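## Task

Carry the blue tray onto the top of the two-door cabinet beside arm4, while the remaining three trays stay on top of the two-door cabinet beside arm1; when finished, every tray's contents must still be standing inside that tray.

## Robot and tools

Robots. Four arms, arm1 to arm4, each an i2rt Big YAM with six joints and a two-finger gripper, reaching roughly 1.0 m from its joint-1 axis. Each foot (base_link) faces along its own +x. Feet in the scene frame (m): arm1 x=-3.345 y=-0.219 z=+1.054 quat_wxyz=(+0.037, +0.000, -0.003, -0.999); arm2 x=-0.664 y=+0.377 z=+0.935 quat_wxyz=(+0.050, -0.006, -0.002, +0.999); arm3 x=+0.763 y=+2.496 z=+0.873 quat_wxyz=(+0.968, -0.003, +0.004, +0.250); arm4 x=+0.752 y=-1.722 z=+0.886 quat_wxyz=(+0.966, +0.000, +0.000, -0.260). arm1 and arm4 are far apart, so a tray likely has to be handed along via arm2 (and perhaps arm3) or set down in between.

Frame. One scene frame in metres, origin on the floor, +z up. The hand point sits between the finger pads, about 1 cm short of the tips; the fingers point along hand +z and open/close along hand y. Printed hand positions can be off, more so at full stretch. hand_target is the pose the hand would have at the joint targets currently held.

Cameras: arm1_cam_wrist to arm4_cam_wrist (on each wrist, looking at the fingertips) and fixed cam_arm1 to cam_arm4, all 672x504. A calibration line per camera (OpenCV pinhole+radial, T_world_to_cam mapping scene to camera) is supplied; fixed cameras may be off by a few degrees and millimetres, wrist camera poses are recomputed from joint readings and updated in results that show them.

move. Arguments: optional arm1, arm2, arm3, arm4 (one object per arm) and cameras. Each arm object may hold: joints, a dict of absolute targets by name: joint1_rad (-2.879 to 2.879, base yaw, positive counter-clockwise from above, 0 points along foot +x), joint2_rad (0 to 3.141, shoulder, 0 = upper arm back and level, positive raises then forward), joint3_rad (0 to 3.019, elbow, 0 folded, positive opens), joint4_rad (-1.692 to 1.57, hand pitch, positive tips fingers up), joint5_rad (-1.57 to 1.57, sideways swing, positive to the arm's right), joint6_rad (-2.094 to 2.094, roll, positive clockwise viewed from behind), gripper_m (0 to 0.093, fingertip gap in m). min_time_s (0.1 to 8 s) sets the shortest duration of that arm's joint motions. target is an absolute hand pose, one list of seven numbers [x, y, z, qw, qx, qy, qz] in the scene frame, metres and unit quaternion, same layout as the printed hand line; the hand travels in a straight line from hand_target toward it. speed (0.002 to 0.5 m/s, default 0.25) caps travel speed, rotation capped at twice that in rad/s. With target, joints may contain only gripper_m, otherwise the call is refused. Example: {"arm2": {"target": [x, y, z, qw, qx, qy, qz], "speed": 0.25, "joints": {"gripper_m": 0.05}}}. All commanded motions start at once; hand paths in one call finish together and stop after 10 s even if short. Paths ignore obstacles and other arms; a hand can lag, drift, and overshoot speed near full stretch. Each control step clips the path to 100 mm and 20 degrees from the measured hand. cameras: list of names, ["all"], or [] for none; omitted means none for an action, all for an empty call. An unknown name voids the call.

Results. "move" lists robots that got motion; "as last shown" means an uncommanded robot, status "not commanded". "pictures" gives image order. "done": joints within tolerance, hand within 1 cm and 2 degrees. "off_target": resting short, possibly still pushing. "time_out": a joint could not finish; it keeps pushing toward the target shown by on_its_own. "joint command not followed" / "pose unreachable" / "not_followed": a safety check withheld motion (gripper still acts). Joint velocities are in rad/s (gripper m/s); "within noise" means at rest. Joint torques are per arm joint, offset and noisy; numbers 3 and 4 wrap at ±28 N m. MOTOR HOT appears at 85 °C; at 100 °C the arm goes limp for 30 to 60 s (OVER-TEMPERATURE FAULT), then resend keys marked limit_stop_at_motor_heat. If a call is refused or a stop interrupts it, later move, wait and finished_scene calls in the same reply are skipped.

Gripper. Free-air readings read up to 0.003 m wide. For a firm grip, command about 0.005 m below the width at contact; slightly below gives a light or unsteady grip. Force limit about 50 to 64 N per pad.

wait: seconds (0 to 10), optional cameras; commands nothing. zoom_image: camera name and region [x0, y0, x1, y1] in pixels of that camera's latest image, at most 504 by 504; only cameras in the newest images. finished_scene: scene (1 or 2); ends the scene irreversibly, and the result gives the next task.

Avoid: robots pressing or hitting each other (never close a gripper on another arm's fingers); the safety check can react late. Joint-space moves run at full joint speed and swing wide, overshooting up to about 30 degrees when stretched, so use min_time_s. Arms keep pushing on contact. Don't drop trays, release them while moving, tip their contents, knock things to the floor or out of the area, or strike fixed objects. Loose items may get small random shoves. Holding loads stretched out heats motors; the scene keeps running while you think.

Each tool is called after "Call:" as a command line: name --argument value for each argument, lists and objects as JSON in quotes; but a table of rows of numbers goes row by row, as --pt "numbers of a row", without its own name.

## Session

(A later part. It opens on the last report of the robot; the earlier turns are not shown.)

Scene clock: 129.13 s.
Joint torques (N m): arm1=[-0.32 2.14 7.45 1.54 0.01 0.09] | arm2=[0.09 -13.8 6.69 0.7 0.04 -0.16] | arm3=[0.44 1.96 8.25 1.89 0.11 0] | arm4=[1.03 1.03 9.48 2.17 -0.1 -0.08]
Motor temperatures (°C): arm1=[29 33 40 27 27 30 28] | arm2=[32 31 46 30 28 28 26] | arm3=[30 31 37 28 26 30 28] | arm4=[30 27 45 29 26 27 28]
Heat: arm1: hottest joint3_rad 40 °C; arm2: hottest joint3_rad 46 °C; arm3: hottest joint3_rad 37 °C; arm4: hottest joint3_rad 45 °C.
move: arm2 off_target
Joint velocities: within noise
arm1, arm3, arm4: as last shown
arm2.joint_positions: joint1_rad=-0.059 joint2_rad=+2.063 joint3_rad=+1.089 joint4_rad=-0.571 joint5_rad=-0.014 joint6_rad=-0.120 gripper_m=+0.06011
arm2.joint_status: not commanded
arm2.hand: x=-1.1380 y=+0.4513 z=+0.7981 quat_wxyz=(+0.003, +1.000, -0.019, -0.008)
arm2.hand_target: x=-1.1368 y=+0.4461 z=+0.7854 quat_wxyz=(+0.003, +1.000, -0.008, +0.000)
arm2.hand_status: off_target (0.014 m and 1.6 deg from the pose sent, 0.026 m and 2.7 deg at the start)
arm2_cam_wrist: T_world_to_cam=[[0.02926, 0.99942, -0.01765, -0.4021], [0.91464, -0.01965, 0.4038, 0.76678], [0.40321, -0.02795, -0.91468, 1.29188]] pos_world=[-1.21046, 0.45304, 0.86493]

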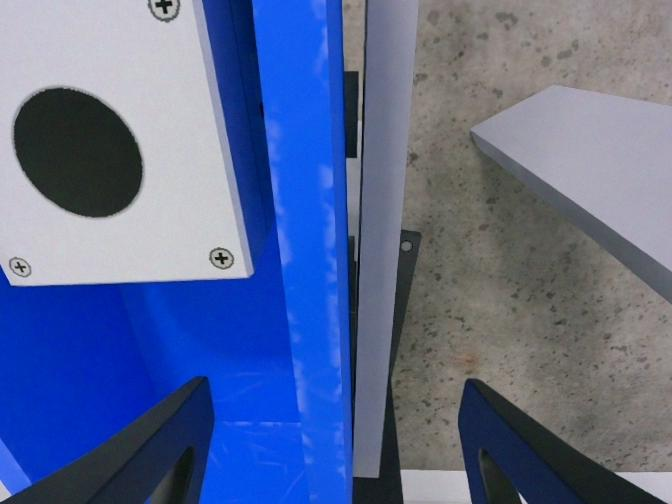

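Call:
move --arm2 '{"target":[-1.137,0.4415,0.741,0.003,0.9998,-0.006,0.0],"speed":0.1}'

Call:
move --arm2 '{"joints":{"gripper_m":0.0}}' --cameras '["arm2_cam_wrist"]'

Scene clock: 134.50 s.
Joint torques (N m): arm1=[-0.26 2.2 7.46 1.55 0.01 0.09] | arm2=[0.15 -14.39 7.15 0.69 0.04 -0.09] | arm3=[0.62 1.96 8.21 1.89 0.09 -0.01] | arm4=[0.67 1.03 9.47 2.02 -0.08 -0.08]
Motor temperatures (°C): arm1=[29 33 40 27 27 30 27] | arm2=[32 31 45 30 28 28 26] | arm3=[30 31 37 28 26 30 28] | arm4=[30 27 45 29 26 27 28]
Heat: arm1: hottest joint3_rad 40 °C; arm2: hottest joint3_rad 45 °C; arm3: hottest joint3_rad 37 °C; arm4: hottest joint3_rad 45 °C.
move: arm2 off_target
Joint velocities: within noise
arm1, arm3, arm4: as last shown
arm2.joint_positions: joint1_rad=-0.049 joint2_rad=+2.170 joint3_rad=+1.089 joint4_rad=-0.482 joint5_rad=-0.014 joint6_rad=-0.120 gripper_m=+0.06011
arm2.joint_status: not commanded
arm2.hand: x=-1.1297 y=+0.4456 z=+0.7500 quat_wxyz=(+0.005, +1.000, -0.015, +0.001)
arm2.hand_target: x=-1.1368 y=+0.4414 z=+0.7413 quat_wxyz=(+0.003, +1.000, -0.006, +0.000)
arm2.hand_status: off_target (0.012 m and 1.0 deg from the pose sent, 0.058 m and 1.7 deg at the start)
pictures: none

Scene clock: 135.23 s.
Joint torques (N m): arm1=[-0.26 2.14 7.46 1.57 0.01 0.09] | arm2=[0.09 -14.33 7.09 0.65 -0.32 -0.06] | arm3=[0.67 2.26 8.24 1.92 0.09 -0.02] | arm4=[0.56 1.38 9.33 1.96 -0.11 -0.1]
Motor temperatures (°C): arm1=[29 33 40 27 27 30 27] | arm2=[32 31 45 30 28 28 26] | arm3=[30 31 37 28 26 30 28] | arm4=[30 27 45 29 26 27 28]
Heat: arm1: hottest joint3_rad 40 °C; arm2: hottest joint3_rad 45 °C; arm3: hottest joint3_rad 37 °C; arm4: hottest joint3_rad 45 °C.
move: arm2 off_target
Joint velocities: within noise
arm1, arm3, arm4: as last shown
arm2.joint_positions: joint1_rad=-0.049 joint2_rad=+2.170 joint3_rad=+1.089 joint4_rad=-0.482 joint5_rad=-0.006 joint6_rad=-0.122 gripper_m=+0.01208
arm2.joint_status: gripper_m off_target (ended at +0.01211, target +0.00000)
arm2.hand: x=-1.1298 y=+0.4467 z=+0.7501 quat_wxyz=(+0.001, +1.000, -0.013, +0.001)
arm2.hand_target: x=-1.1366 y=+0.4413 z=+0.7413 quat_wxyz=(+0.003, +1.000, -0.006, +0.000)
arm2.hand_status: not commanded
arm2_cam_wrist: T_world_to_cam=[[0.01667, 0.99979, -0.01162, -0.41759], [0.90732, -0.01024, 0.42031, 0.7537], [0.42011, -0.01755, -0.90731, 1.25344]] pos_world=[-1.20347, 0.44722, 0.81561]

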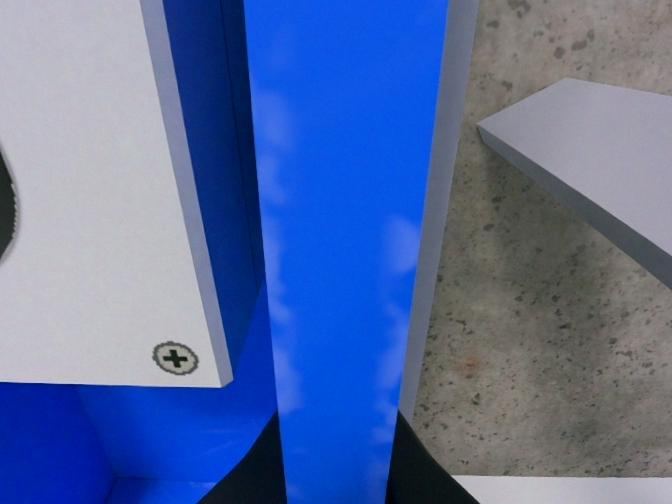

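Call:
move --arm2 '{"target":[-1.13,0.45,0.96,0.003,0.9998,-0.015,0.0],"speed":0.2}'

Call:
move --arm2 '{"target":[-0.965,0.02,0.98,0,0.961,-0.2756,0],"speed":0.25}'

Call:
move --arm2 '{"target":[-0.941,-0.068,0.825,0.03,0.96,-0.279,-0.019],"speed":0.15}' --cameras '["cam_arm2"]'

Call:
zoom_image --camera "cam_arm2" --region '[260, 240, 360, 350]'

Scene clock: 142.97 s.
Joint torques (N m): arm1=[-0.26 2.2 7.47 1.55 0.01 0.09] | arm2=[-1.55 -17.55 13.19 -0.27 -0.35 -0.11] | arm3=[0.56 2.14 8.27 1.94 0.08 -0.01] | arm4=[0.73 1.73 9.65 2.02 -0.15 -0.07]
Motor temperatures (°C): arm1=[29 32 39 27 27 30 27] | arm2=[32 31 44 30 28 28 27] | arm3=[30 31 37 28 26 30 28] | arm4=[30 27 45 29 26 27 28]
Heat: arm1: hottest joint3_rad 39 °C; arm2: hottest joint3_rad 44 °C; arm3: hottest joint3_rad 37 °C; arm4: hottest joint3_rad 45 °C.
move: arm2 off_target
Joint velocities: within noise
arm1, arm3, arm4: as last shown
arm2.joint_positions: joint1_rad=-0.049 joint2_rad=+1.772 joint3_rad=+1.082 joint4_rad=-0.957 joint5_rad=-0.004 joint6_rad=-0.122 gripper_m=+0.01208
arm2.joint_status: not commanded
arm2.hand: x=-1.0987 y=+0.4417 z=+0.9279 quat_wxyz=(+0.006, +0.999, -0.013, +0.044)
arm2.hand_target: x=-1.1280 y=+0.4498 z=+0.9605 quat_wxyz=(+0.002, +1.000, -0.015, +0.000)
arm2.hand_status: off_target (0.046 m and 5.0 deg from the pose sent, 0.210 m and 0.4 deg at the start)
pictures: none

Scene clock: 145.90 s.
Joint torques (N m): arm1=[-0.26 2.14 7.46 1.55 0.01 0.09] | arm2=[-0.73 -13.63 15.04 -0.13 0.32 0.08] | arm3=[0.67 2.14 8.23 1.92 0.09 0] | arm4=[1.14 1.49 9.5 2.21 -0.08 -0.09]
Motor temperatures (°C): arm1=[29 32 39 27 27 30 27] | arm2=[32 32 45 30 28 28 27] | arm3=[30 31 37 28 26 30 28] | arm4=[30 27 45 29 26 27 28]
Heat: arm1: hottest joint3_rad 39 °C; arm2: hottest joint3_rad 45 °C; arm3: hottest joint3_rad 37 °C; arm4: hottest joint3_rad 45 °C.
move: arm2 off_target
Joint velocities: within noise
arm1, arm3, arm4: as last shown
arm2.joint_positions: joint1_rad=+0.974 joint2_rad=+1.696 joint3_rad=+1.072 joint4_rad=-1.007 joint5_rad=-0.001 joint6_rad=+1.421 gripper_m=+0.01208
arm2.joint_status: not commanded
arm2.hand: x=-0.9414 y=+0.0456 z=+0.9583 quat_wxyz=(-0.030, +0.962, -0.269, +0.018)
arm2.hand_target: x=-0.9637 y=+0.0216 z=+0.9811 quat_wxyz=(+0.000, +0.961, -0.276, +0.000)
arm2.hand_status: off_target (0.041 m and 4.0 deg from the pose sent, 0.445 m and 30.9 deg at the start)
pictures: none

Scene clock: 148.00 s.
Joint torques (N m): arm1=[-0.21 2.14 7.46 1.55 0.01 0.09] | arm2=[0.21 -16.85 11.48 0.85 0.42 0.08] | arm3=[0.5 2.08 8.23 1.91 0.09 -0.01] | arm4=[0.38 1.08 9.39 1.99 -0.1 -0.08]
Motor temperatures (°C): arm1=[29 32 39 27 27 30 27] | arm2=[32 32 45 30 28 28 27] | arm3=[30 31 37 28 26 30 28] | arm4=[30 27 45 29 26 27 28]
Heat: arm1: hottest joint3_rad 39 °C; arm2: hottest joint3_rad 45 °C; arm3: hottest joint3_rad 37 °C; arm4: hottest joint3_rad 45 °C.
move: arm2 off_target
Joint velocities: within noise
arm1, arm3, arm4: as last shown
arm2.joint_positions: joint1_rad=+1.113 joint2_rad=+2.054 joint3_rad=+1.129 joint4_rad=-0.641 joint5_rad=+0.019 joint6_rad=+1.576 gripper_m=+0.01208
arm2.joint_status: not commanded
arm2.hand: x=-0.9240 y=-0.0356 z=+0.8120 quat_wxyz=(-0.004, +0.961, -0.277, -0.005)
arm2.hand_target: x=-0.9401 y=-0.0668 z=+0.8267 quat_wxyz=(+0.030, +0.960, -0.279, -0.019)
arm2.hand_status: off_target (0.039 m and 4.2 deg from the pose sent, 0.175 m and 8.1 deg at the start)

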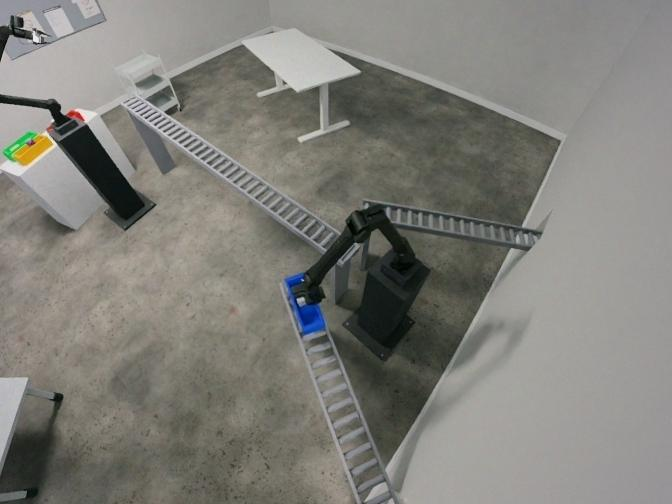

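Scaled by 4.582 from the camera's image (finer frame: 960x720).

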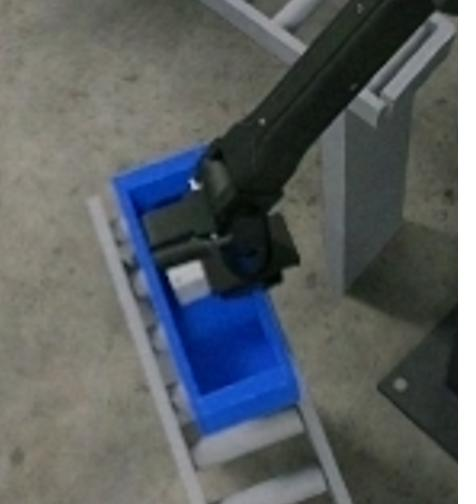

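Call:
move --arm2 '{"target":[-0.943,-0.072,0.772,0.03,0.96,-0.278,-0.019],"speed":0.1}'

Call:
move --arm2 '{"target":[-0.943,-0.071,0.750,0.03,0.96,-0.277,-0.019],"speed":0.05}' --cameras '["cam_arm2"]'

Call:
zoom_image --camera "cam_arm2" --region '[260, 240, 360, 350]'

Scene clock: 155.50 s.
Joint torques (N m): arm1=[-0.26 2.2 7.46 1.57 0.01 0.09] | arm2=[0.09 -17.73 10.1 0.87 0.42 0.06] | arm3=[0.5 2.14 8.27 1.91 0.09 0] | arm4=[1.55 1.2 9.48 2.1 -0.09 -0.04]
Motor temperatures (°C): arm1=[29 32 38 27 27 30 27] | arm2=[32 32 46 30 28 28 28] | arm3=[30 31 37 28 26 30 28] | arm4=[30 27 45 29 26 27 28]
Heat: arm1: hottest joint3_rad 38 °C; arm2: hottest joint3_rad 46 °C; arm3: hottest joint3_rad 37 °C; arm4: hottest joint3_rad 45 °C.
move: arm2 off_target
Joint velocities: within noise
arm1.joint_positions: joint1_rad=-1.745 joint2_rad=+0.647 joint3_rad=+1.353 joint4_rad=-1.278 joint5_rad=-0.015 joint6_rad=+1.482 gripper_m=+0.03996
arm1.joint_status: not commanded
arm1.hand: x=-3.3208 y=+0.0427 z=+1.5796 quat_wxyz=(+0.039, +0.001, +0.879, +0.475)
arm1.hand_target: x=-3.3208 y=+0.0436 z=+1.5763 quat_wxyz=(+0.035, +0.008, +0.882, +0.470)
arm1.hand_status: not commanded
arm2.joint_positions: joint1_rad=+1.113 joint2_rad=+2.176 joint3_rad=+1.158 joint4_rad=-0.543 joint5_rad=+0.019 joint6_rad=+1.577 gripper_m=+0.01208
arm2.joint_status: not commanded
arm2.hand: x=-0.9273 y=-0.0416 z=+0.7610 quat_wxyz=(-0.001, +0.961, -0.278, -0.005)
arm2.hand_target: x=-0.9422 y=-0.0710 z=+0.7734 quat_wxyz=(+0.030, +0.960, -0.278, -0.019)
arm2.hand_status: off_target (0.036 m and 3.9 deg from the pose sent, 0.057 m and 4.2 deg at the start)
arm3.joint_positions: joint1_rad=+0.571 joint2_rad=+0.631 joint3_rad=+1.447 joint4_rad=-1.461 joint5_rad=+0.147 joint6_rad=+0.795 gripper_m=+0.09396
arm3.joint_status: not commanded
arm3.hand: x=+0.8909 y=+2.6771 z=+1.4095 quat_wxyz=(-0.314, +0.093, -0.890, -0.316)
arm3.hand_target: x=+0.8898 y=+2.6751 z=+1.4176 quat_wxyz=(-0.319, +0.092, -0.886, -0.324)
arm3.hand_status: not commanded
arm4.joint_positions: joint1_rad=-0.559 joint2_rad=+0.633 joint3_rad=+1.377 joint4_rad=-1.198 joint5_rad=-0.205 joint6_rad=-0.427 gripper_m=+0.09396
arm4.joint_status: not commanded
arm4.hand: x=+0.9030 y=-1.9335 z=+1.4466 quat_wxyz=(-0.443, -0.222, -0.816, +0.299)
arm4.hand_target: x=+0.9016 y=-1.9308 z=+1.4599 quat_wxyz=(-0.451, -0.218, -0.809, +0.308)
arm4.hand_status: not commanded
pictures: none

Scene clock: 156.67 s.
Joint torques (N m): arm1=[-0.26 2.2 7.46 1.55 0 0.09] | arm2=[0.03 -17.79 9.81 0.9 0.42 0.02] | arm3=[0.44 2.02 8.24 1.94 0.09 -0.02] | arm4=[0.85 1.32 9.48 2.06 -0.11 -0.08]
Motor temperatures (°C): arm1=[29 32 38 27 27 30 27] | arm2=[32 32 46 30 28 28 28] | arm3=[30 31 37 28 26 30 28] | arm4=[30 27 45 29 26 27 28]
Heat: arm1: hottest joint3_rad 38 °C; arm2: hottest joint3_rad 46 °C; arm3: hottest joint3_rad 37 °C; arm4: hottest joint3_rad 45 °C.
move: arm2 off_target
Joint velocities: within noise
arm1, arm3, arm4: as last shown
arm2.joint_positions: joint1_rad=+1.113 joint2_rad=+2.223 joint3_rad=+1.163 joint4_rad=-0.503 joint5_rad=+0.019 joint6_rad=+1.577 gripper_m=+0.01208
arm2.joint_status: not commanded
arm2.hand: x=-0.9262 y=-0.0401 z=+0.7399 quat_wxyz=(-0.002, +0.961, -0.278, -0.005)
arm2.hand_target: x=-0.9422 y=-0.0701 z=+0.7516 quat_wxyz=(+0.030, +0.960, -0.277, -0.019)
arm2.hand_status: off_target (0.037 m and 4.0 deg from the pose sent, 0.035 m and 3.9 deg at the start)

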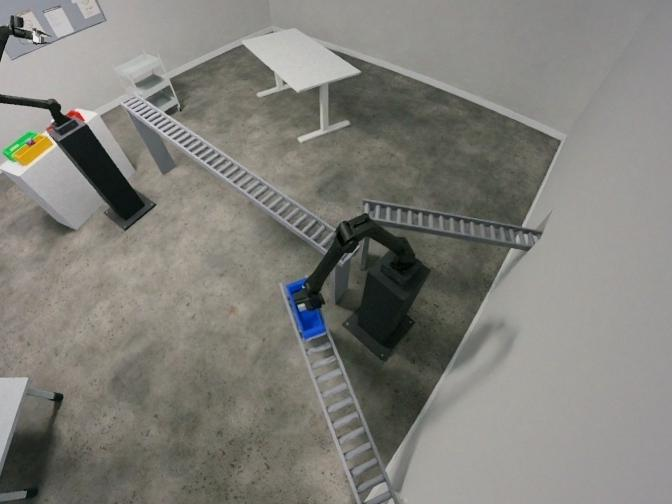

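Scaled by 4.582 from the camera's image (finer frame: 960x720).

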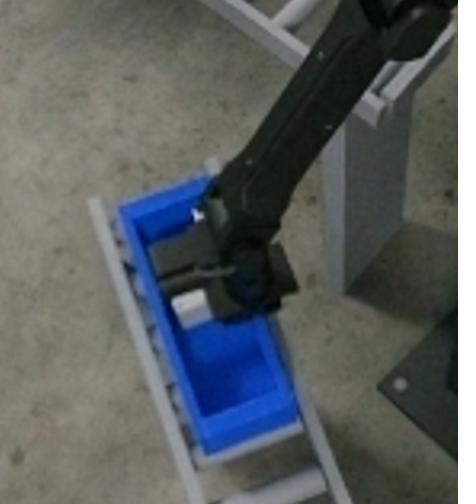

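Call:
move --arm2 '{"target":[-0.948,-0.081,0.749,0.03,0.96,-0.277,-0.019],"speed":0.05}'

Call:
move --arm2 '{"target":[-0.948,-0.081,0.732,0.03,0.96,-0.277,-0.019],"speed":0.05}' --cameras '["cam_arm2"]'

Call:
zoom_image --camera "cam_arm2" --region '[260, 240, 360, 350]'

Scene clock: 162.73 s.
Joint torques (N m): arm1=[-0.26 2.2 7.46 1.54 0.01 0.09] | arm2=[0.09 -17.9 10.15 0.17 0.38 0.05] | arm3=[0.5 2.14 8.24 1.88 0.11 -0.02] | arm4=[1.14 0.79 9.42 2 -0.13 -0.06]
Motor temperatures (°C): arm1=[29 31 38 27 27 30 27] | arm2=[32 32 46 30 28 28 28] | arm3=[30 31 37 28 26 30 28] | arm4=[30 27 45 29 26 27 28]
Heat: arm1: hottest joint3_rad 38 °C; arm2: hottest joint3_rad 46 °C; arm3: hottest joint3_rad 37 °C; arm4: hottest joint3_rad 45 °C.
move: arm2 off_target
Joint velocities: within noise
arm1, arm3, arm4: as last shown
arm2.joint_positions: joint1_rad=+1.113 joint2_rad=+2.239 joint3_rad=+1.201 joint4_rad=-0.506 joint5_rad=+0.020 joint6_rad=+1.576 gripper_m=+0.01208
arm2.joint_status: not commanded
arm2.hand: x=-0.9348 y=-0.0537 z=+0.7396 quat_wxyz=(+0.007, +0.961, -0.277, -0.008)
arm2.hand_target: x=-0.9474 y=-0.0803 z=+0.7502 quat_wxyz=(+0.030, +0.960, -0.277, -0.019)
arm2.hand_status: off_target (0.032 m and 2.9 deg from the pose sent, 0.047 m and 4.0 deg at the start)
pictures: none

Scene clock: 163.70 s.
Joint torques (N m): arm1=[-0.26 2.2 7.45 1.55 0.01 0.09] | arm2=[0.09 -16.38 10.03 1.22 0.3 0.05] | arm3=[0.44 2.14 8.24 1.91 0.1 -0.01] | arm4=[1.2 1.9 9.51 2.04 -0.03 -0.1]
Motor temperatures (°C): arm1=[29 31 38 27 27 30 27] | arm2=[32 33 46 30 28 28 28] | arm3=[30 31 37 28 26 30 28] | arm4=[30 27 45 29 26 27 28]
Heat: arm1: hottest joint3_rad 38 °C; arm2: hottest joint3_rad 46 °C; arm3: hottest joint3_rad 37 °C; arm4: hottest joint3_rad 45 °C.
move: arm2 off_target
Joint velocities: within noise
arm1, arm3, arm4: as last shown
arm2.joint_positions: joint1_rad=+1.113 joint2_rad=+2.256 joint3_rad=+1.210 joint4_rad=-0.500 joint5_rad=+0.022 joint6_rad=+1.575 gripper_m=+0.01208
arm2.joint_status: not commanded
arm2.hand: x=-0.9356 y=-0.0543 z=+0.7329 quat_wxyz=(+0.006, +0.961, -0.277, -0.009)
arm2.hand_target: x=-0.9473 y=-0.0801 z=+0.7334 quat_wxyz=(+0.030, +0.960, -0.277, -0.019)
arm2.hand_status: off_target (0.029 m and 3.0 deg from the pose sent, 0.031 m and 2.9 deg at the start)

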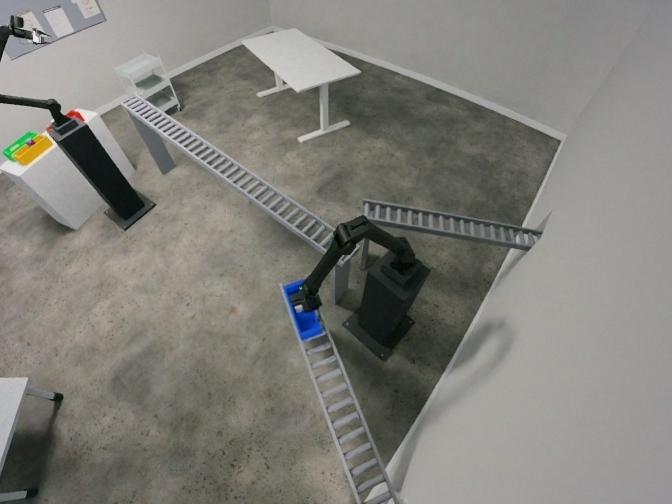

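Scaled by 4.582 from the camera's image (finer frame: 960x720).

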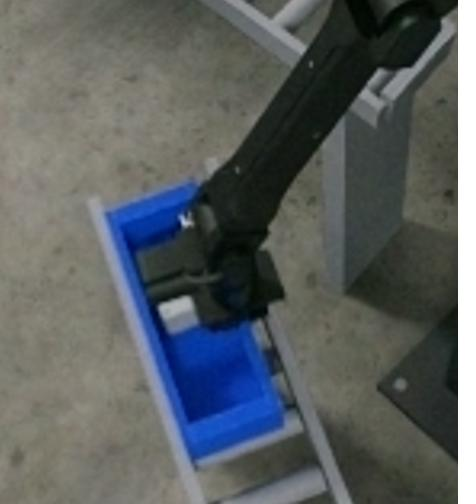

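Call:
move --arm2 '{"target":[-0.940,-0.065,0.744,0.03,0.96,-0.277,-0.019],"speed":0.05}'

Call:
move --arm2 '{"target":[-0.940,-0.067,0.731,0.03,0.96,-0.277,-0.019],"speed":0.05}' --cameras '["cam_arm2"]'

Call:
zoom_image --camera "cam_arm2" --region '[260, 240, 360, 350]'

Scene clock: 169.20 s.
Joint torques (N m): arm1=[-0.26 2.2 7.46 1.55 0.01 0.09] | arm2=[-0.09 -20.37 5.12 1.06 0.29 0.03] | arm3=[0.5 2.02 8.21 1.89 0.08 -0.02] | arm4=[1.32 2.14 9.54 2.04 -0.1 -0.11]
Motor temperatures (°C): arm1=[29 31 38 27 27 30 27] | arm2=[32 33 45 30 28 28 28] | arm3=[30 31 37 28 26 30 28] | arm4=[30 27 46 29 26 27 28]
Heat: arm1: hottest joint3_rad 38 °C; arm2: hottest joint3_rad 45 °C; arm3: hottest joint3_rad 37 °C; arm4: hottest joint3_rad 46 °C.
move: arm2 off_target
Joint velocities: within noise
arm1, arm3, arm4: as last shown
arm2.joint_positions: joint1_rad=+1.113 joint2_rad=+2.256 joint3_rad=+1.200 joint4_rad=-0.481 joint5_rad=+0.023 joint6_rad=+1.575 gripper_m=+0.01208
arm2.joint_status: not commanded
arm2.hand: x=-0.9352 y=-0.0536 z=+0.7313 quat_wxyz=(+0.010, +0.961, -0.277, -0.010)
arm2.hand_target: x=-0.9399 y=-0.0648 z=+0.7440 quat_wxyz=(+0.030, +0.960, -0.277, -0.019)
arm2.hand_status: off_target (0.018 m and 2.5 deg from the pose sent, 0.016 m and 3.0 deg at the start)
pictures: none

Scene clock: 170.17 s.
Joint torques (N m): arm1=[-0.26 2.14 7.46 1.55 0.01 0.09] | arm2=[0.03 -17.61 6.26 1.8 0.29 0.05] | arm3=[0.44 2.02 8.25 1.91 0.09 0] | arm4=[1.08 1.26 9.46 2.19 -0.1 -0.08]
Motor temperatures (°C): arm1=[29 31 38 27 27 30 27] | arm2=[32 33 45 30 28 28 28] | arm3=[30 31 37 28 26 30 28] | arm4=[30 27 46 29 26 27 28]
Heat: arm1: hottest joint3_rad 38 °C; arm2: hottest joint3_rad 45 °C; arm3: hottest joint3_rad 37 °C; arm4: hottest joint3_rad 46 °C.
move: arm2 off_target
Joint velocities: within noise
arm1, arm3, arm4: as last shown
arm2.joint_positions: joint1_rad=+1.113 joint2_rad=+2.256 joint3_rad=+1.200 joint4_rad=-0.479 joint5_rad=+0.023 joint6_rad=+1.574 gripper_m=+0.01208
arm2.joint_status: not commanded
arm2.hand: x=-0.9355 y=-0.0542 z=+0.7313 quat_wxyz=(+0.011, +0.961, -0.276, -0.011)
arm2.hand_target: x=-0.9399 y=-0.0668 z=+0.7314 quat_wxyz=(+0.030, +0.960, -0.277, -0.019)
arm2.hand_status: off_target (0.014 m and 2.3 deg from the pose sent, 0.014 m and 2.5 deg at the start)

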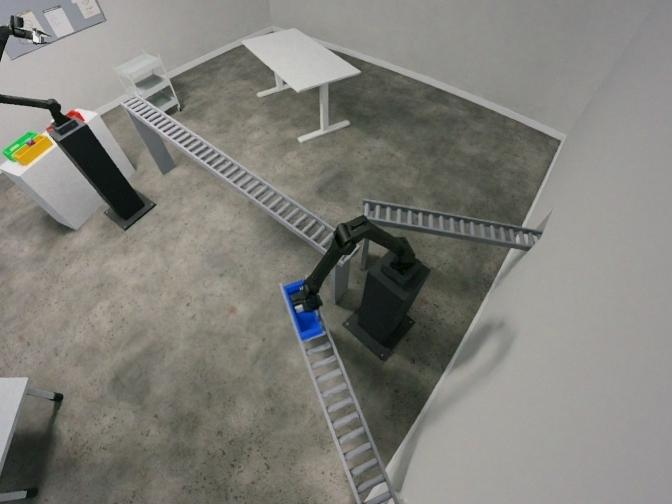

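Scaled by 4.582 from the camera's image (finer frame: 960x720).

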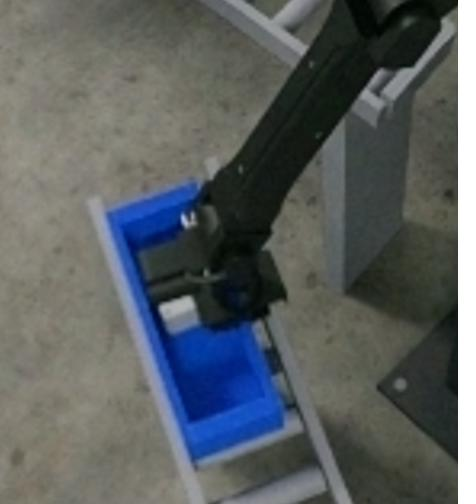

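Call:
move --arm2 '{"joints":{"gripper_m":0.04}}'

Call:
move --arm2 '{"target":[-0.937,-0.06,0.90,0.02,0.96,-0.277,-0.015],"speed":0.25}' --arm4 '{"target":[1.05,-1.27,0.88,-0.004,0.250,0.968,-0.01],"joints":{"gripper_m":0.06}}' --cameras '["cam_arm2","arm4_cam_wrist"]'

Call:
move --arm2 '{"joints":{"joint2_rad":0.65,"joint3_rad":1.35},"min_time_s":4}' --cameras '["arm4_cam_wrist","cam_arm4","cam_arm2"]'

Scene clock: 178.07 s.
Joint torques (N m): arm1=[-0.26 2.2 7.46 1.55 0.01 0.09] | arm2=[-0.09 -17.67 6.34 0.73 0.19 0.05] | arm3=[0.44 2.14 8.25 1.94 0.1 -0.02] | arm4=[0.56 1.32 9.36 2.03 -0.07 -0.13]
Motor temperatures (°C): arm1=[29 31 38 27 27 30 27] | arm2=[32 33 43 30 28 28 28] | arm3=[30 31 37 28 26 30 28] | arm4=[30 27 46 29 26 27 28]
Heat: arm1: hottest joint3_rad 38 °C; arm2: hottest joint3_rad 43 °C; arm3: hottest joint3_rad 37 °C; arm4: hottest joint3_rad 46 °C.
move: arm2 done
Joint velocities: within noise
arm1, arm3, arm4: as last shown
arm2.joint_positions: joint1_rad=+1.115 joint2_rad=+2.256 joint3_rad=+1.200 joint4_rad=-0.454 joint5_rad=+0.025 joint6_rad=+1.574 gripper_m=+0.03990
arm2.joint_status: all done
arm2.hand: x=-0.9382 y=-0.0598 z=+0.7316 quat_wxyz=(+0.023, +0.961, -0.276, -0.015)
arm2.hand_target: x=-0.9398 y=-0.0668 z=+0.7314 quat_wxyz=(+0.030, +0.960, -0.277, -0.019)
arm2.hand_status: not commanded
pictures: none

Scene clock: 182.57 s.
Joint torques (N m): arm1=[-0.26 2.2 7.46 1.55 0.01 0.09] | arm2=[-0.15 -17.73 8.36 -0.12 0.1 0.06] | arm3=[0.44 2.08 8.23 1.89 0.09 -0.01] | arm4=[2.26 -12.45 9.58 0.29 -0.11 0.03]
Motor temperatures (°C): arm1=[29 31 38 27 27 30 27] | arm2=[32 34 43 30 28 28 28] | arm3=[30 31 38 28 26 30 28] | arm4=[30 27 46 29 26 27 28]
Heat: arm1: hottest joint3_rad 38 °C; arm2: hottest joint3_rad 43 °C; arm3: hottest joint3_rad 38 °C; arm4: hottest joint3_rad 46 °C.
move: arm2 done; arm4 off_target
Joint velocities: within noise
arm1, arm3: as last shown
arm2.joint_positions: joint1_rad=+1.115 joint2_rad=+1.921 joint3_rad=+1.196 joint4_rad=-0.799 joint5_rad=+0.025 joint6_rad=+1.574 gripper_m=+0.03992
arm2.joint_status: not commanded
arm2.hand: x=-0.9378 y=-0.0564 z=+0.8926 quat_wxyz=(+0.016, +0.961, -0.276, -0.013)
arm2.hand_target: x=-0.9370 y=-0.0599 z=+0.8999 quat_wxyz=(+0.020, +0.961, -0.277, -0.015)
arm2.hand_status: done (0.008 m and 0.6 deg from the pose sent, 0.168 m and 0.4 deg at the start)
arm4.joint_positions: joint1_rad=+1.500 joint2_rad=+1.949 joint3_rad=+1.334 joint4_rad=-1.010 joint5_rad=+0.003 joint6_rad=+1.479 gripper_m=+0.06007
arm4.joint_status: all done
arm4.hand: x=+1.0464 y=-1.2899 z=+0.8752 quat_wxyz=(+0.008, -0.250, -0.968, +0.026)
arm4.hand_target: x=+1.0496 y=-1.2705 z=+0.8804 quat_wxyz=(+0.004, -0.250, -0.968, +0.010)
arm4.hand_status: off_target (0.021 m and 1.9 deg from the pose sent, 0.885 m and 64.3 deg at the start; a joint's target at an end of its range on 20 of 135 steps)
pictures: arm4_cam_wrist, cam_arm2
arm4_cam_wrist: T_world_to_cam=[[-0.47786, -0.87741, 0.04247, -0.66657], [-0.76774, 0.44065, 0.46519, 0.99939], [-0.42688, 0.18969, -0.88419, 1.55857]] pos_world=[1.11407, -1.32088, 0.94147]

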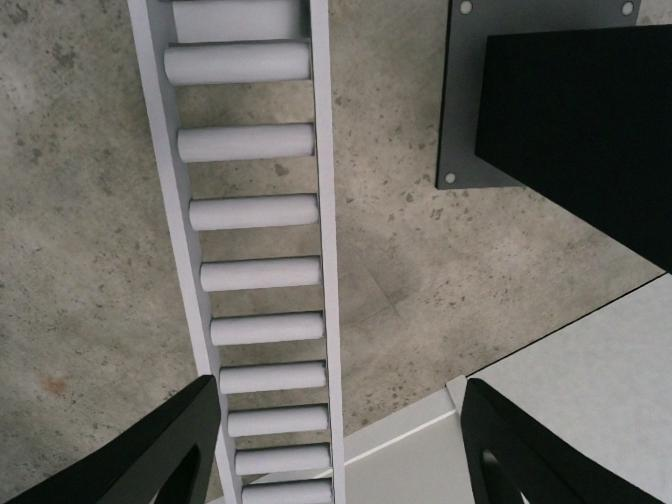

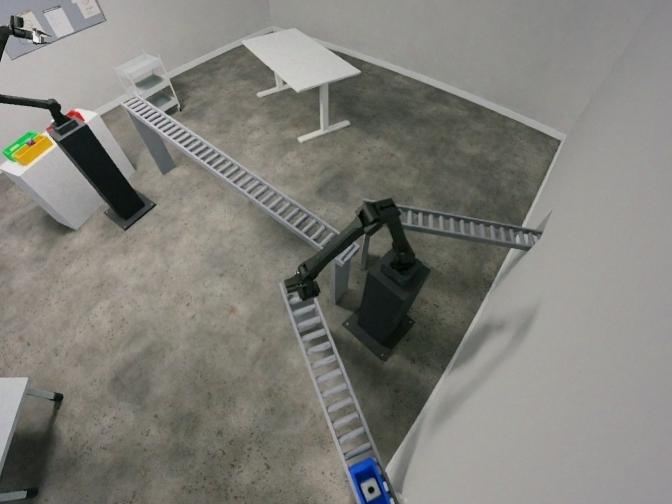

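Scene clock: 187.07 s.
Joint torques (N m): arm1=[-0.26 2.2 7.46 1.55 0.01 0.09] | arm2=[-0.26 1.26 14.43 1.83 0.03 -0.03] | arm3=[0.62 2.2 8.27 1.92 0.11 0] | arm4=[1.85 -12.98 9.47 0.38 -0.07 0.15]
Motor temperatures (°C): arm1=[29 31 38 27 27 30 27] | arm2=[32 34 45 30 28 28 28] | arm3=[30 31 38 28 26 30 28] | arm4=[30 28 46 29 26 27 28]
Heat: arm1: hottest joint3_rad 38 °C; arm2: hottest joint3_rad 45 °C; arm3: hottest joint3_rad 38 °C; arm4: hottest joint3_rad 46 °C.
move: arm2 done
Joint velocities: within noise
arm1.joint_positions: joint1_rad=-1.745 joint2_rad=+0.647 joint3_rad=+1.353 joint4_rad=-1.278 joint5_rad=-0.015 joint6_rad=+1.482 gripper_m=+0.03996
arm1.joint_status: not commanded
arm1.hand: x=-3.3208 y=+0.0427 z=+1.5796 quat_wxyz=(+0.039, +0.001, +0.879, +0.475)
arm1.hand_target: x=-3.3208 y=+0.0436 z=+1.5763 quat_wxyz=(+0.035, +0.008, +0.882, +0.470)
arm1.hand_status: not commanded
arm2.joint_positions: joint1_rad=+1.115 joint2_rad=+0.649 joint3_rad=+1.307 joint4_rad=-0.799 joint5_rad=+0.025 joint6_rad=+1.574 gripper_m=+0.03993
arm2.joint_status: all done
arm2.hand: x=-0.8380 y=+0.1146 z=+1.5442 quat_wxyz=(+0.625, +0.726, -0.219, -0.184)
arm2.hand_target: x=-0.8324 y=+0.1214 z=+1.5657 quat_wxyz=(+0.639, +0.715, -0.218, -0.183)
arm2.hand_status: not commanded
arm3.joint_positions: joint1_rad=+0.571 joint2_rad=+0.631 joint3_rad=+1.447 joint4_rad=-1.461 joint5_rad=+0.147 joint6_rad=+0.795 gripper_m=+0.09396
arm3.joint_status: not commanded
arm3.hand: x=+0.8909 y=+2.6771 z=+1.4095 quat_wxyz=(-0.314, +0.093, -0.890, -0.316)
arm3.hand_target: x=+0.8898 y=+2.6751 z=+1.4176 quat_wxyz=(-0.319, +0.092, -0.886, -0.324)
arm3.hand_status: not commanded
arm4: as last shown
pictures: arm4_cam_wrist, cam_arm2, cam_arm4
arm4_cam_wrist: T_world_to_cam=[[-0.47786, -0.87741, 0.04247, -0.66657], [-0.76774, 0.44065, 0.46519, 0.99939], [-0.42688, 0.18969, -0.88419, 1.55857]] pos_world=[1.11407, -1.32088, 0.94147]

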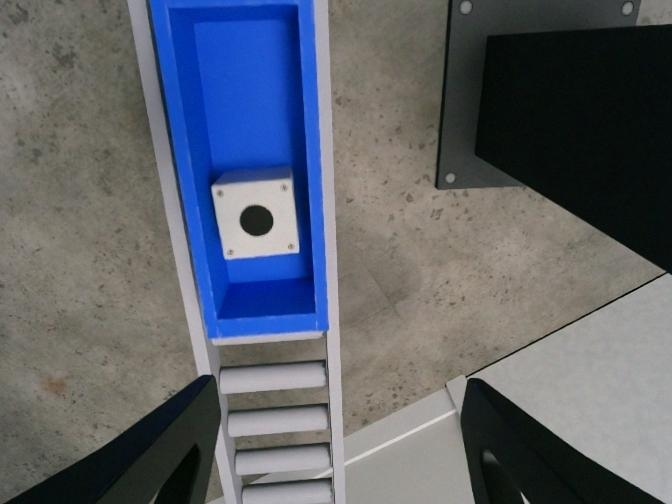

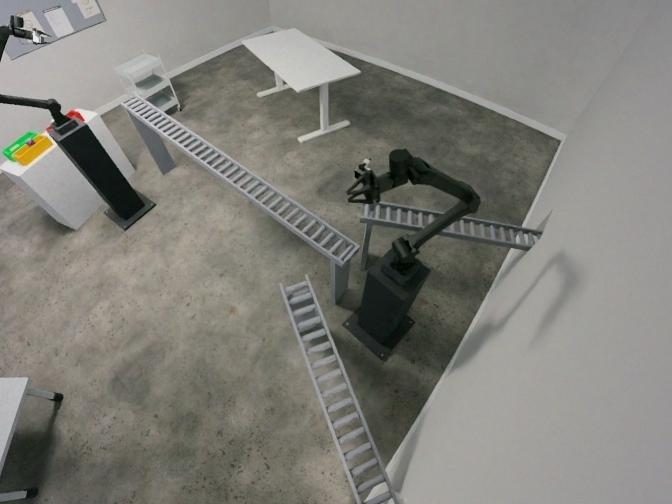

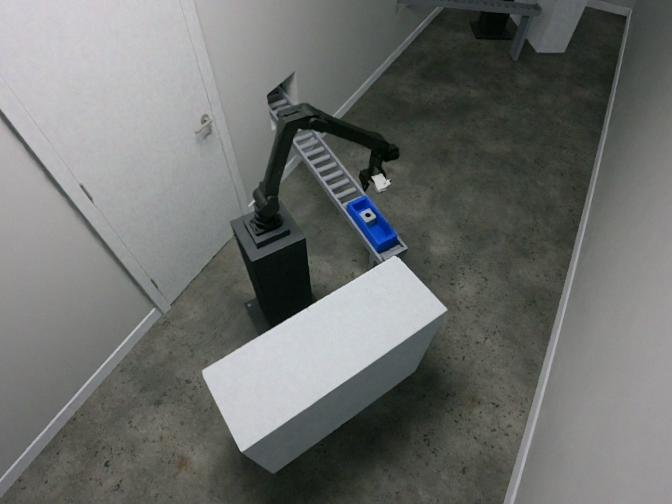

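Call:
move --arm4 '{"target":[1.057,-1.268,0.64,-0.002,0.247,0.968,-0.006],"speed":0.2}' --cameras '["arm4_cam_wrist"]'

Scene clock: 197.70 s.
Joint torques (N m): arm1=[-0.26 2.14 7.45 1.55 0.01 0.09] | arm2=[-0.26 1.14 14.42 1.8 0.03 -0.03] | arm3=[0.56 2.14 8.27 1.98 0.09 -0.02] | arm4=[0.97 -14.92 5.93 0.66 0.02 -0.09]
Motor temperatures (°C): arm1=[29 30 37 27 27 30 27] | arm2=[32 33 46 30 28 28 27] | arm3=[30 31 38 27 26 30 28] | arm4=[30 28 46 29 26 27 28]
Heat: arm1: hottest joint3_rad 37 °C; arm2: hottest joint3_rad 46 °C; arm3: hottest joint3_rad 38 °C; arm4: hottest joint3_rad 46 °C.
move: arm4 off_target
Joint velocities: within noise
arm1, arm2, arm3: as last shown
arm4.joint_positions: joint1_rad=+1.500 joint2_rad=+2.413 joint3_rad=+1.375 joint4_rad=-0.568 joint5_rad=+0.002 joint6_rad=+1.479 gripper_m=+0.06007
arm4.joint_status: not commanded
arm4.hand: x=+1.0528 y=-1.2800 z=+0.6411 quat_wxyz=(+0.005, -0.250, -0.968, +0.017)
arm4.hand_target: x=+1.0569 y=-1.2683 z=+0.6402 quat_wxyz=(+0.002, -0.247, -0.969, +0.006)
arm4.hand_status: off_target (0.013 m and 1.3 deg from the pose sent, 0.236 m and 2.4 deg at the start)
arm4_cam_wrist: T_world_to_cam=[[-0.47829, -0.8779, 0.02303, -0.63276], [-0.77264, 0.43311, 0.46416, 1.10502], [-0.41746, 0.20421, -0.88545, 1.36184]] pos_world=[1.11966, -1.3122, 0.7075]

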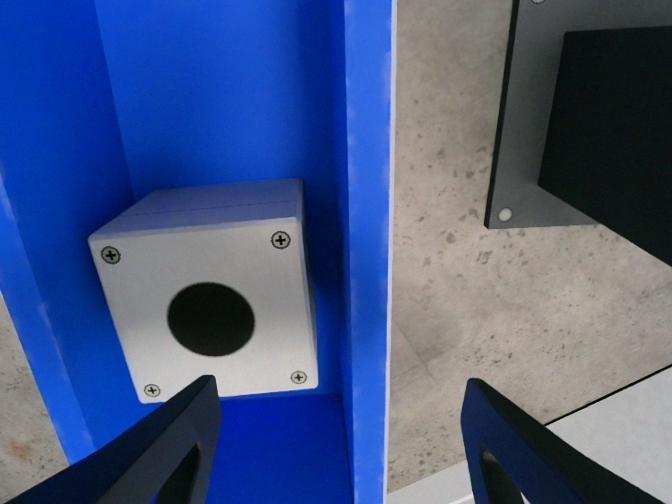

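Call:
move --arm4 '{"target":[1.081,-1.294,0.63,-0.002,0.247,0.968,-0.006],"speed":0.15}' --cameras '["arm4_cam_wrist"]'

Scene clock: 204.73 s.
Joint torques (N m): arm1=[-0.26 2.2 7.46 1.55 0.01 0.09] | arm2=[-0.15 1.2 14.43 1.8 0.03 -0.03] | arm3=[0.56 2.08 8.27 1.89 0.1 -0.02] | arm4=[0.15 -14.56 4.6 0.51 0.06 -0.25]
Motor temperatures (°C): arm1=[29 30 37 27 27 30 27] | arm2=[32 32 47 30 28 28 27] | arm3=[30 31 38 27 26 30 28] | arm4=[30 29 45 29 26 27 28]
Heat: arm1: hottest joint3_rad 37 °C; arm2: hottest joint3_rad 47 °C; arm3: hottest joint3_rad 38 °C; arm4: hottest joint3_rad 45 °C.
move: arm4 done
Joint velocities: within noise
arm1, arm2, arm3: as last shown
arm4.joint_positions: joint1_rad=+1.449 joint2_rad=+2.418 joint3_rad=+1.375 joint4_rad=-0.540 joint5_rad=+0.002 joint6_rad=+1.431 gripper_m=+0.06007
arm4.joint_status: not commanded
arm4.hand: x=+1.0778 y=-1.2922 z=+0.6379 quat_wxyz=(+0.002, -0.251, -0.968, +0.006)
arm4.hand_target: x=+1.0808 y=-1.2943 z=+0.6300 quat_wxyz=(+0.002, -0.247, -0.969, +0.006)
arm4.hand_status: done (0.009 m and 0.5 deg from the pose sent, 0.033 m and 1.3 deg at the start)
arm4_cam_wrist: T_world_to_cam=[[-0.48114, -0.87664, 0.00105, -0.61267], [-0.77685, 0.42692, 0.46287, 1.12851], [-0.40622, 0.22189, -0.88643, 1.38335]] pos_world=[1.14384, -1.32583, 0.70453]

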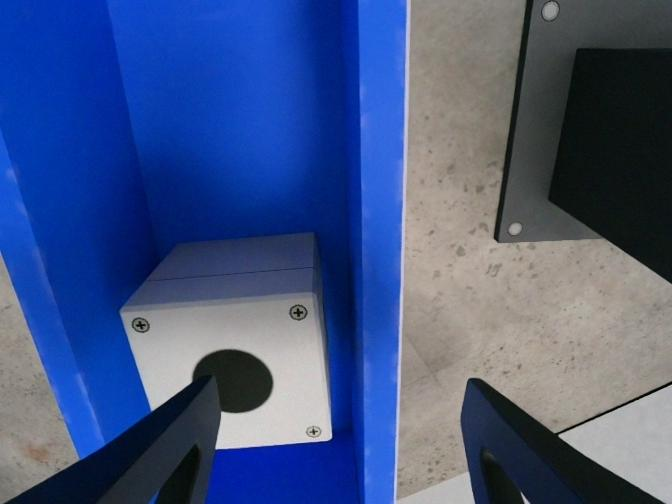

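Call:
move --arm4 '{"target":[1.087,-1.313,0.625,0.0,0.249,0.968,0.0],"speed":0.15}' --cameras '["arm4_cam_wrist"]'

Scene clock: 209.67 s.
Joint torques (N m): arm1=[-0.26 2.2 7.46 1.55 0.01 0.09] | arm2=[-0.26 1.2 14.42 1.78 0.03 -0.03] | arm3=[0.38 2.08 8.23 1.95 0.1 -0.01] | arm4=[-0.03 -14.8 3.77 0.44 0.03 -0.25]
Motor temperatures (°C): arm1=[29 30 37 27 27 30 27] | arm2=[32 32 47 30 28 28 27] | arm3=[30 31 38 27 26 30 28] | arm4=[29 29 44 29 26 27 28]
Heat: arm1: hottest joint3_rad 37 °C; arm2: hottest joint3_rad 47 °C; arm3: hottest joint3_rad 38 °C; arm4: hottest joint3_rad 44 °C.
move: arm4 done
Joint velocities: within noise
arm1, arm2, arm3: as last shown
arm4.joint_positions: joint1_rad=+1.424 joint2_rad=+2.418 joint3_rad=+1.337 joint4_rad=-0.489 joint5_rad=+0.002 joint6_rad=+1.403 gripper_m=+0.06007
arm4.joint_status: not commanded
arm4.hand: x=+1.0829 y=-1.3080 z=+0.6309 quat_wxyz=(-0.001, -0.250, -0.968, +0.000)
arm4.hand_target: x=+1.0868 y=-1.3130 z=+0.6250 quat_wxyz=(+0.000, -0.249, -0.968, +0.000)
arm4.hand_status: done (0.009 m and 0.2 deg from the pose sent, 0.026 m and 0.8 deg at the start)
arm4_cam_wrist: T_world_to_cam=[[-0.47941, -0.87751, -0.01202, -0.61879], [-0.78136, 0.42056, 0.4611, 1.14011], [-0.39956, 0.23044, -0.88727, 1.38716]] pos_world=[1.14843, -1.34215, 0.69765]

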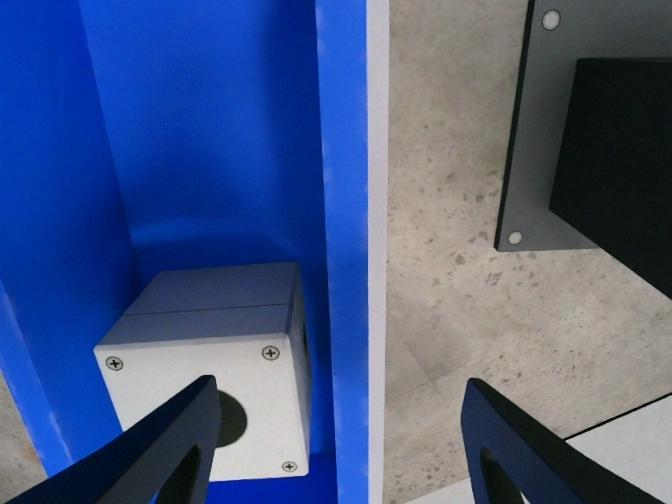

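Call:
move --arm4 '{"target":[1.098,-1.323,0.625,0.0,0.249,0.968,0.0],"speed":0.15}' --cameras '["arm4_cam_wrist"]'

Scene clock: 215.10 s.
Joint torques (N m): arm1=[-0.32 2.26 7.45 1.55 0.01 0.09] | arm2=[-0.26 1.26 14.42 1.8 0.03 -0.04] | arm3=[0.56 2.14 8.27 1.98 0.08 -0.01] | arm4=[0.32 -14.62 3.71 0.64 0.01 -0.27]
Motor temperatures (°C): arm1=[29 30 37 27 27 30 27] | arm2=[32 32 48 30 28 28 27] | arm3=[30 31 38 27 26 30 28] | arm4=[29 29 43 29 26 27 28]
Heat: arm1: hottest joint3_rad 37 °C; arm2: hottest joint3_rad 48 °C; arm3: hottest joint3_rad 38 °C; arm4: hottest joint3_rad 43 °C.
move: arm4 done
Joint velocities: within noise
arm1, arm2, arm3: as last shown
arm4.joint_positions: joint1_rad=+1.395 joint2_rad=+2.418 joint3_rad=+1.337 joint4_rad=-0.489 joint5_rad=+0.002 joint6_rad=+1.375 gripper_m=+0.06007
arm4.joint_status: not commanded
arm4.hand: x=+1.0946 y=-1.3176 z=+0.6309 quat_wxyz=(-0.001, -0.251, -0.968, +0.000)
arm4.hand_target: x=+1.0979 y=-1.3230 z=+0.6250 quat_wxyz=(+0.000, -0.249, -0.968, +0.000)
arm4.hand_status: done (0.009 m and 0.2 deg from the pose sent, 0.022 m and 0.2 deg at the start)
arm4_cam_wrist: T_world_to_cam=[[-0.48011, -0.87712, -0.01203, -0.62035], [-0.78103, 0.42119, 0.46108, 1.15381], [-0.39936, 0.23077, -0.88728, 1.39427]] pos_world=[1.16013, -1.35185, 0.69765]

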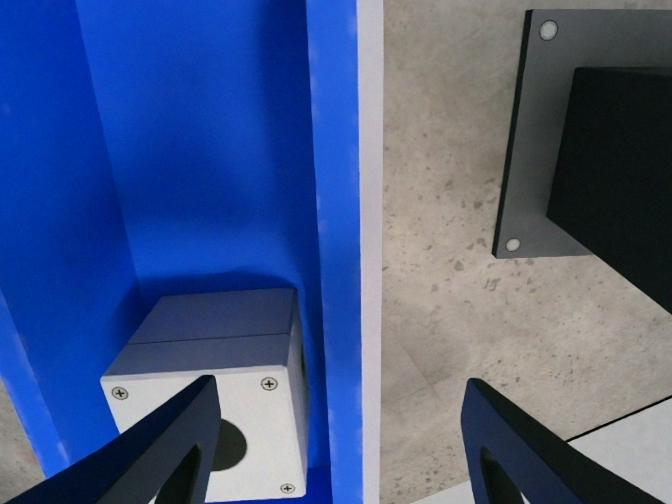

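Call:
move --arm4 '{"target":[1.098,-1.323,0.569,0.0,0.249,0.968,0.0],"speed":0.1}'

Call:
move --arm4 '{"joints":{"gripper_m":0.0}}' --cameras '["arm4_cam_wrist"]'

Scene clock: 221.23 s.
Joint torques (N m): arm1=[-0.26 2.14 7.45 1.55 0.01 0.09] | arm2=[-0.21 1.26 14.42 1.8 0.03 -0.04] | arm3=[0.56 2.14 8.25 1.92 0.1 -0.01] | arm4=[-0.21 -14.51 4.71 0.68 -0.01 -0.25]
Motor temperatures (°C): arm1=[29 30 37 27 27 30 27] | arm2=[32 32 48 30 28 28 27] | arm3=[30 31 38 27 26 30 28] | arm4=[29 29 43 29 26 27 28]
Heat: arm1: hottest joint3_rad 37 °C; arm2: hottest joint3_rad 48 °C; arm3: hottest joint3_rad 38 °C; arm4: hottest joint3_rad 43 °C.
move: arm4 off_target
Joint velocities: within noise
arm1, arm2, arm3: as last shown
arm4.joint_positions: joint1_rad=+1.395 joint2_rad=+2.546 joint3_rad=+1.381 joint4_rad=-0.420 joint5_rad=+0.002 joint6_rad=+1.375 gripper_m=+0.06007
arm4.joint_status: not commanded
arm4.hand: x=+1.0882 y=-1.3252 z=+0.5735 quat_wxyz=(+0.003, -0.250, -0.968, +0.007)
arm4.hand_target: x=+1.0979 y=-1.3231 z=+0.5692 quat_wxyz=(+0.000, -0.249, -0.968, +0.000)
arm4.hand_status: off_target (0.011 m and 0.9 deg from the pose sent, 0.062 m and 0.2 deg at the start)
pictures: none

Scene clock: 221.93 s.
Joint torques (N m): arm1=[-0.26 2.2 7.46 1.55 0.01 0.09] | arm2=[-0.21 1.26 14.42 1.8 0.04 -0.04] | arm3=[0.5 2.14 8.24 1.95 0.1 0] | arm4=[-0.21 -14.74 3.95 0.12 0.19 -0.09]
Motor temperatures (°C): arm1=[29 30 37 27 27 30 27] | arm2=[32 32 48 30 28 28 27] | arm3=[30 31 38 27 26 30 28] | arm4=[29 29 42 29 26 27 28]
Heat: arm1: hottest joint3_rad 37 °C; arm2: hottest joint3_rad 48 °C; arm3: hottest joint3_rad 38 °C; arm4: hottest joint3_rad 42 °C.
move: arm4 off_target
Joint velocities: within noise
arm1, arm2, arm3: as last shown
arm4.joint_positions: joint1_rad=+1.396 joint2_rad=+2.546 joint3_rad=+1.392 joint4_rad=-0.411 joint5_rad=-0.001 joint6_rad=+1.358 gripper_m=+0.01176
arm4.joint_status: gripper_m off_target (ended at +0.01179, target +0.00000)
arm4.hand: x=+1.0929 y=-1.3177 z=+0.5749 quat_wxyz=(+0.000, -0.242, -0.970, -0.003)
arm4.hand_target: x=+1.0978 y=-1.3232 z=+0.5693 quat_wxyz=(+0.000, -0.249, -0.968, +0.000)
arm4.hand_status: not commanded
arm4_cam_wrist: T_world_to_cam=[[-0.46392, -0.88571, -0.01719, -0.64799], [-0.78878, 0.40416, 0.46312, 1.16317], [-0.40324, 0.22841, -0.88613, 1.34448]] pos_world=[1.15902, -1.35113, 0.64155]

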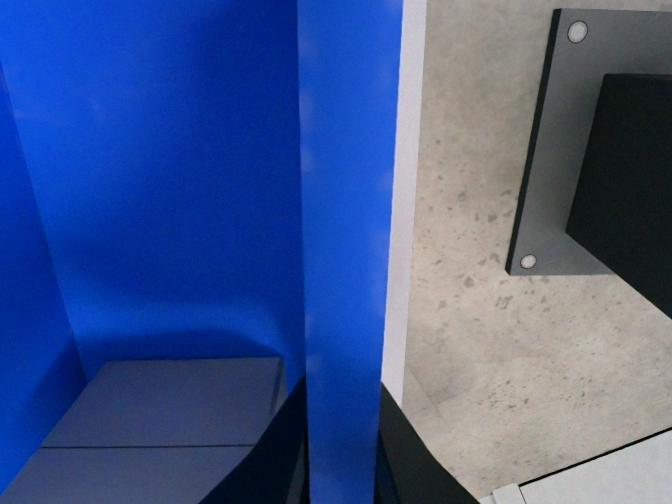

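Call:
move --arm4 '{"target":[1.095,-1.32,0.96,0.0,0.242,0.970,0.0],"speed":0.25}'

Call:
move --arm4 '{"target":[1.29,-1.65,1.02,0.0,0.629,0.777,0.0],"speed":0.3}'

Call:
move --arm4 '{"target":[1.185,-2.085,0.98,0.02,0.843,0.537,0.01],"speed":0.3}' --cameras '["arm4_cam_wrist","cam_arm4"]'

Call:
zoom_image --camera "cam_arm4" --region '[160, 240, 460, 480]'

Scene clock: 239.77 s.
Joint torques (N m): arm1=[-0.26 2.14 7.45 1.55 0.01 0.09] | arm2=[-0.26 1.2 14.41 1.8 0.03 -0.04] | arm3=[0.38 2.2 8.25 1.88 0.09 -0.02] | arm4=[0.21 -16.32 11.63 -0.27 -0.2 -0.09]
Motor temperatures (°C): arm1=[29 30 37 27 27 30 27] | arm2=[32 31 50 30 28 28 27] | arm3=[30 31 38 27 26 29 28] | arm4=[29 30 41 29 26 27 29]
Heat: arm1: hottest joint3_rad 37 °C; arm2: hottest joint3_rad 50 °C; arm3: hottest joint3_rad 38 °C; arm4: hottest joint3_rad 41 °C.
move: arm4 off_target
Joint velocities: within noise
arm1, arm2, arm3: as last shown
arm4.joint_positions: joint1_rad=+1.396 joint2_rad=+1.857 joint3_rad=+1.324 joint4_rad=-1.132 joint5_rad=+0.007 joint6_rad=+1.350 gripper_m=+0.01176
arm4.joint_status: not commanded
arm4.hand: x=+1.0750 y=-1.3416 z=+0.9195 quat_wxyz=(+0.018, -0.238, -0.970, +0.044)
arm4.hand_target: x=+1.0934 y=-1.3219 z=+0.9604 quat_wxyz=(+0.000, -0.242, -0.970, +0.000)
arm4.hand_status: off_target (0.050 m and 5.5 deg from the pose sent, 0.385 m and 0.3 deg at the start; pose on its path clipped on 5 of 75 steps)
pictures: none

Scene clock: 242.17 s.
Joint torques (N m): arm1=[-0.26 2.26 7.46 1.55 0.01 0.09] | arm2=[-0.32 1.2 14.42 1.77 0.03 -0.04] | arm3=[0.5 2.2 8.23 1.91 0.1 -0.01] | arm4=[1.2 -14.21 12.98 -0.27 -0.38 0.03]
Motor temperatures (°C): arm1=[29 29 37 27 27 30 27] | arm2=[32 31 50 30 28 28 27] | arm3=[30 31 38 27 26 29 28] | arm4=[29 30 41 29 26 27 29]
Heat: arm1: hottest joint3_rad 37 °C; arm2: hottest joint3_rad 50 °C; arm3: hottest joint3_rad 38 °C; arm4: hottest joint3_rad 41 °C.
move: arm4 off_target
Joint velocities: within noise
arm1.joint_positions: joint1_rad=-1.745 joint2_rad=+0.647 joint3_rad=+1.353 joint4_rad=-1.278 joint5_rad=-0.015 joint6_rad=+1.482 gripper_m=+0.03996
arm1.joint_status: not commanded
arm1.hand: x=-3.3208 y=+0.0427 z=+1.5796 quat_wxyz=(+0.039, +0.001, +0.879, +0.475)
arm1.hand_target: x=-3.3208 y=+0.0436 z=+1.5763 quat_wxyz=(+0.035, +0.008, +0.882, +0.470)
arm1.hand_status: not commanded
arm2.joint_positions: joint1_rad=+1.115 joint2_rad=+0.649 joint3_rad=+1.307 joint4_rad=-0.799 joint5_rad=+0.025 joint6_rad=+1.574 gripper_m=+0.03993
arm2.joint_status: not commanded
arm2.hand: x=-0.8380 y=+0.1146 z=+1.5442 quat_wxyz=(+0.625, +0.726, -0.219, -0.184)
arm2.hand_target: x=-0.8324 y=+0.1214 z=+1.5657 quat_wxyz=(+0.639, +0.715, -0.218, -0.183)
arm2.hand_status: not commanded
arm3.joint_positions: joint1_rad=+0.571 joint2_rad=+0.631 joint3_rad=+1.447 joint4_rad=-1.461 joint5_rad=+0.147 joint6_rad=+0.795 gripper_m=+0.09396
arm3.joint_status: not commanded
arm3.hand: x=+0.8909 y=+2.6771 z=+1.4095 quat_wxyz=(-0.314, +0.093, -0.890, -0.316)
arm3.hand_target: x=+0.8898 y=+2.6751 z=+1.4176 quat_wxyz=(-0.319, +0.092, -0.886, -0.324)
arm3.hand_status: not commanded
arm4.joint_positions: joint1_rad=+0.655 joint2_rad=+1.816 joint3_rad=+1.457 joint4_rad=-1.293 joint5_rad=+0.010 joint6_rad=+1.483 gripper_m=+0.01176
arm4.joint_status: not commanded
arm4.hand: x=+1.2649 y=-1.6580 z=+0.9859 quat_wxyz=(+0.025, -0.626, -0.779, +0.033)
arm4.hand_target: x=+1.2876 y=-1.6504 z=+1.0205 quat_wxyz=(+0.000, -0.629, -0.777, +0.000)
arm4.hand_status: off_target (0.043 m and 4.7 deg from the pose sent, 0.389 m and 50.7 deg at the start)
pictures: none

Scene clock: 244.53 s.
Joint torques (N m): arm1=[-0.26 2.2 7.45 1.55 0.01 0.09] | arm2=[-0.26 1.2 14.42 1.83 0.03 -0.04] | arm3=[0.44 2.2 8.24 1.87 0.09 -0.01] | arm4=[1.55 -14.74 12.9 0.18 -0.43 -0.31]
Motor temperatures (°C): arm1=[29 29 37 27 27 30 27] | arm2=[32 31 50 30 28 28 27] | arm3=[30 31 38 27 26 29 28] | arm4=[29 30 42 29 26 27 29]
Heat: arm1: hottest joint3_rad 37 °C; arm2: hottest joint3_rad 50 °C; arm3: hottest joint3_rad 38 °C; arm4: hottest joint3_rad 42 °C.
move: arm4 off_target
Joint velocities: within noise
arm1, arm2, arm3: as last shown
arm4.joint_positions: joint1_rad=-0.179 joint2_rad=+1.868 joint3_rad=+1.431 joint4_rad=-1.174 joint5_rad=+0.005 joint6_rad=+1.326 gripper_m=+0.01176
arm4.joint_status: not commanded
arm4.hand: x=+1.1571 y=-2.0690 z=+0.9488 quat_wxyz=(+0.019, -0.850, -0.527, +0.009)
arm4.hand_target: x=+1.1831 y=-2.0833 z=+0.9811 quat_wxyz=(-0.021, -0.843, -0.537, -0.010)
arm4.hand_status: off_target (0.045 m and 5.1 deg from the pose sent, 0.435 m and 38.1 deg at the start)
arm4_cam_wrist: T_world_to_cam=[[-0.89802, 0.43897, 0.02932, 1.92171], [0.40066, 0.78847, 0.46667, 0.75979], [0.18173, 0.43083, -0.88395, 1.61312]] pos_world=[1.12816, -2.13763, 1.01499]

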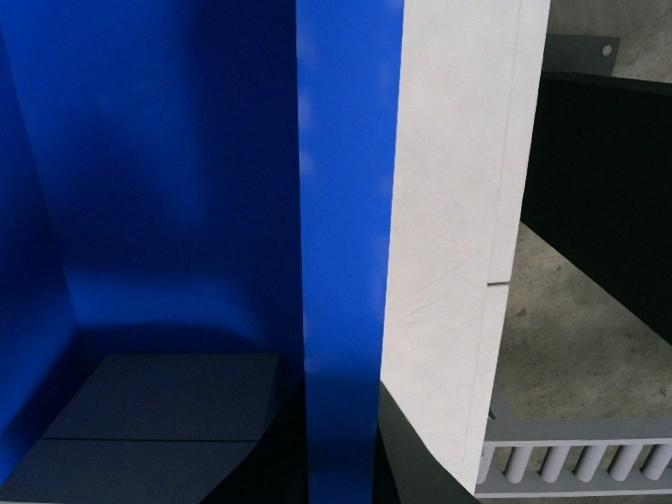

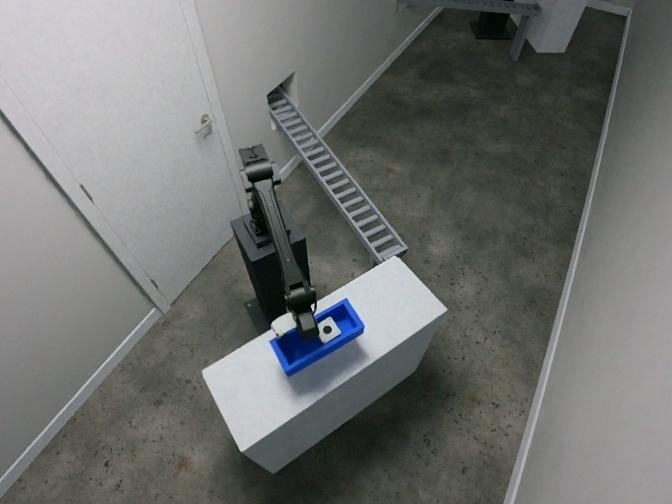

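Scaled by 1.680 from the camera's image (finer frame: 960x720).

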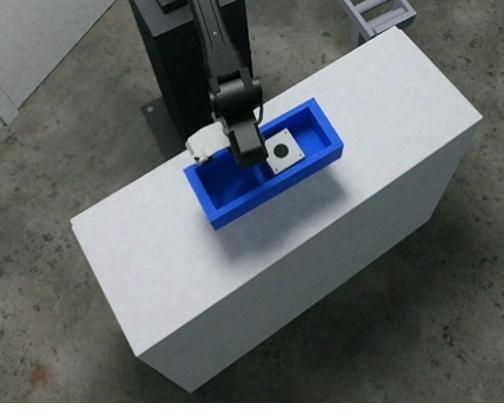

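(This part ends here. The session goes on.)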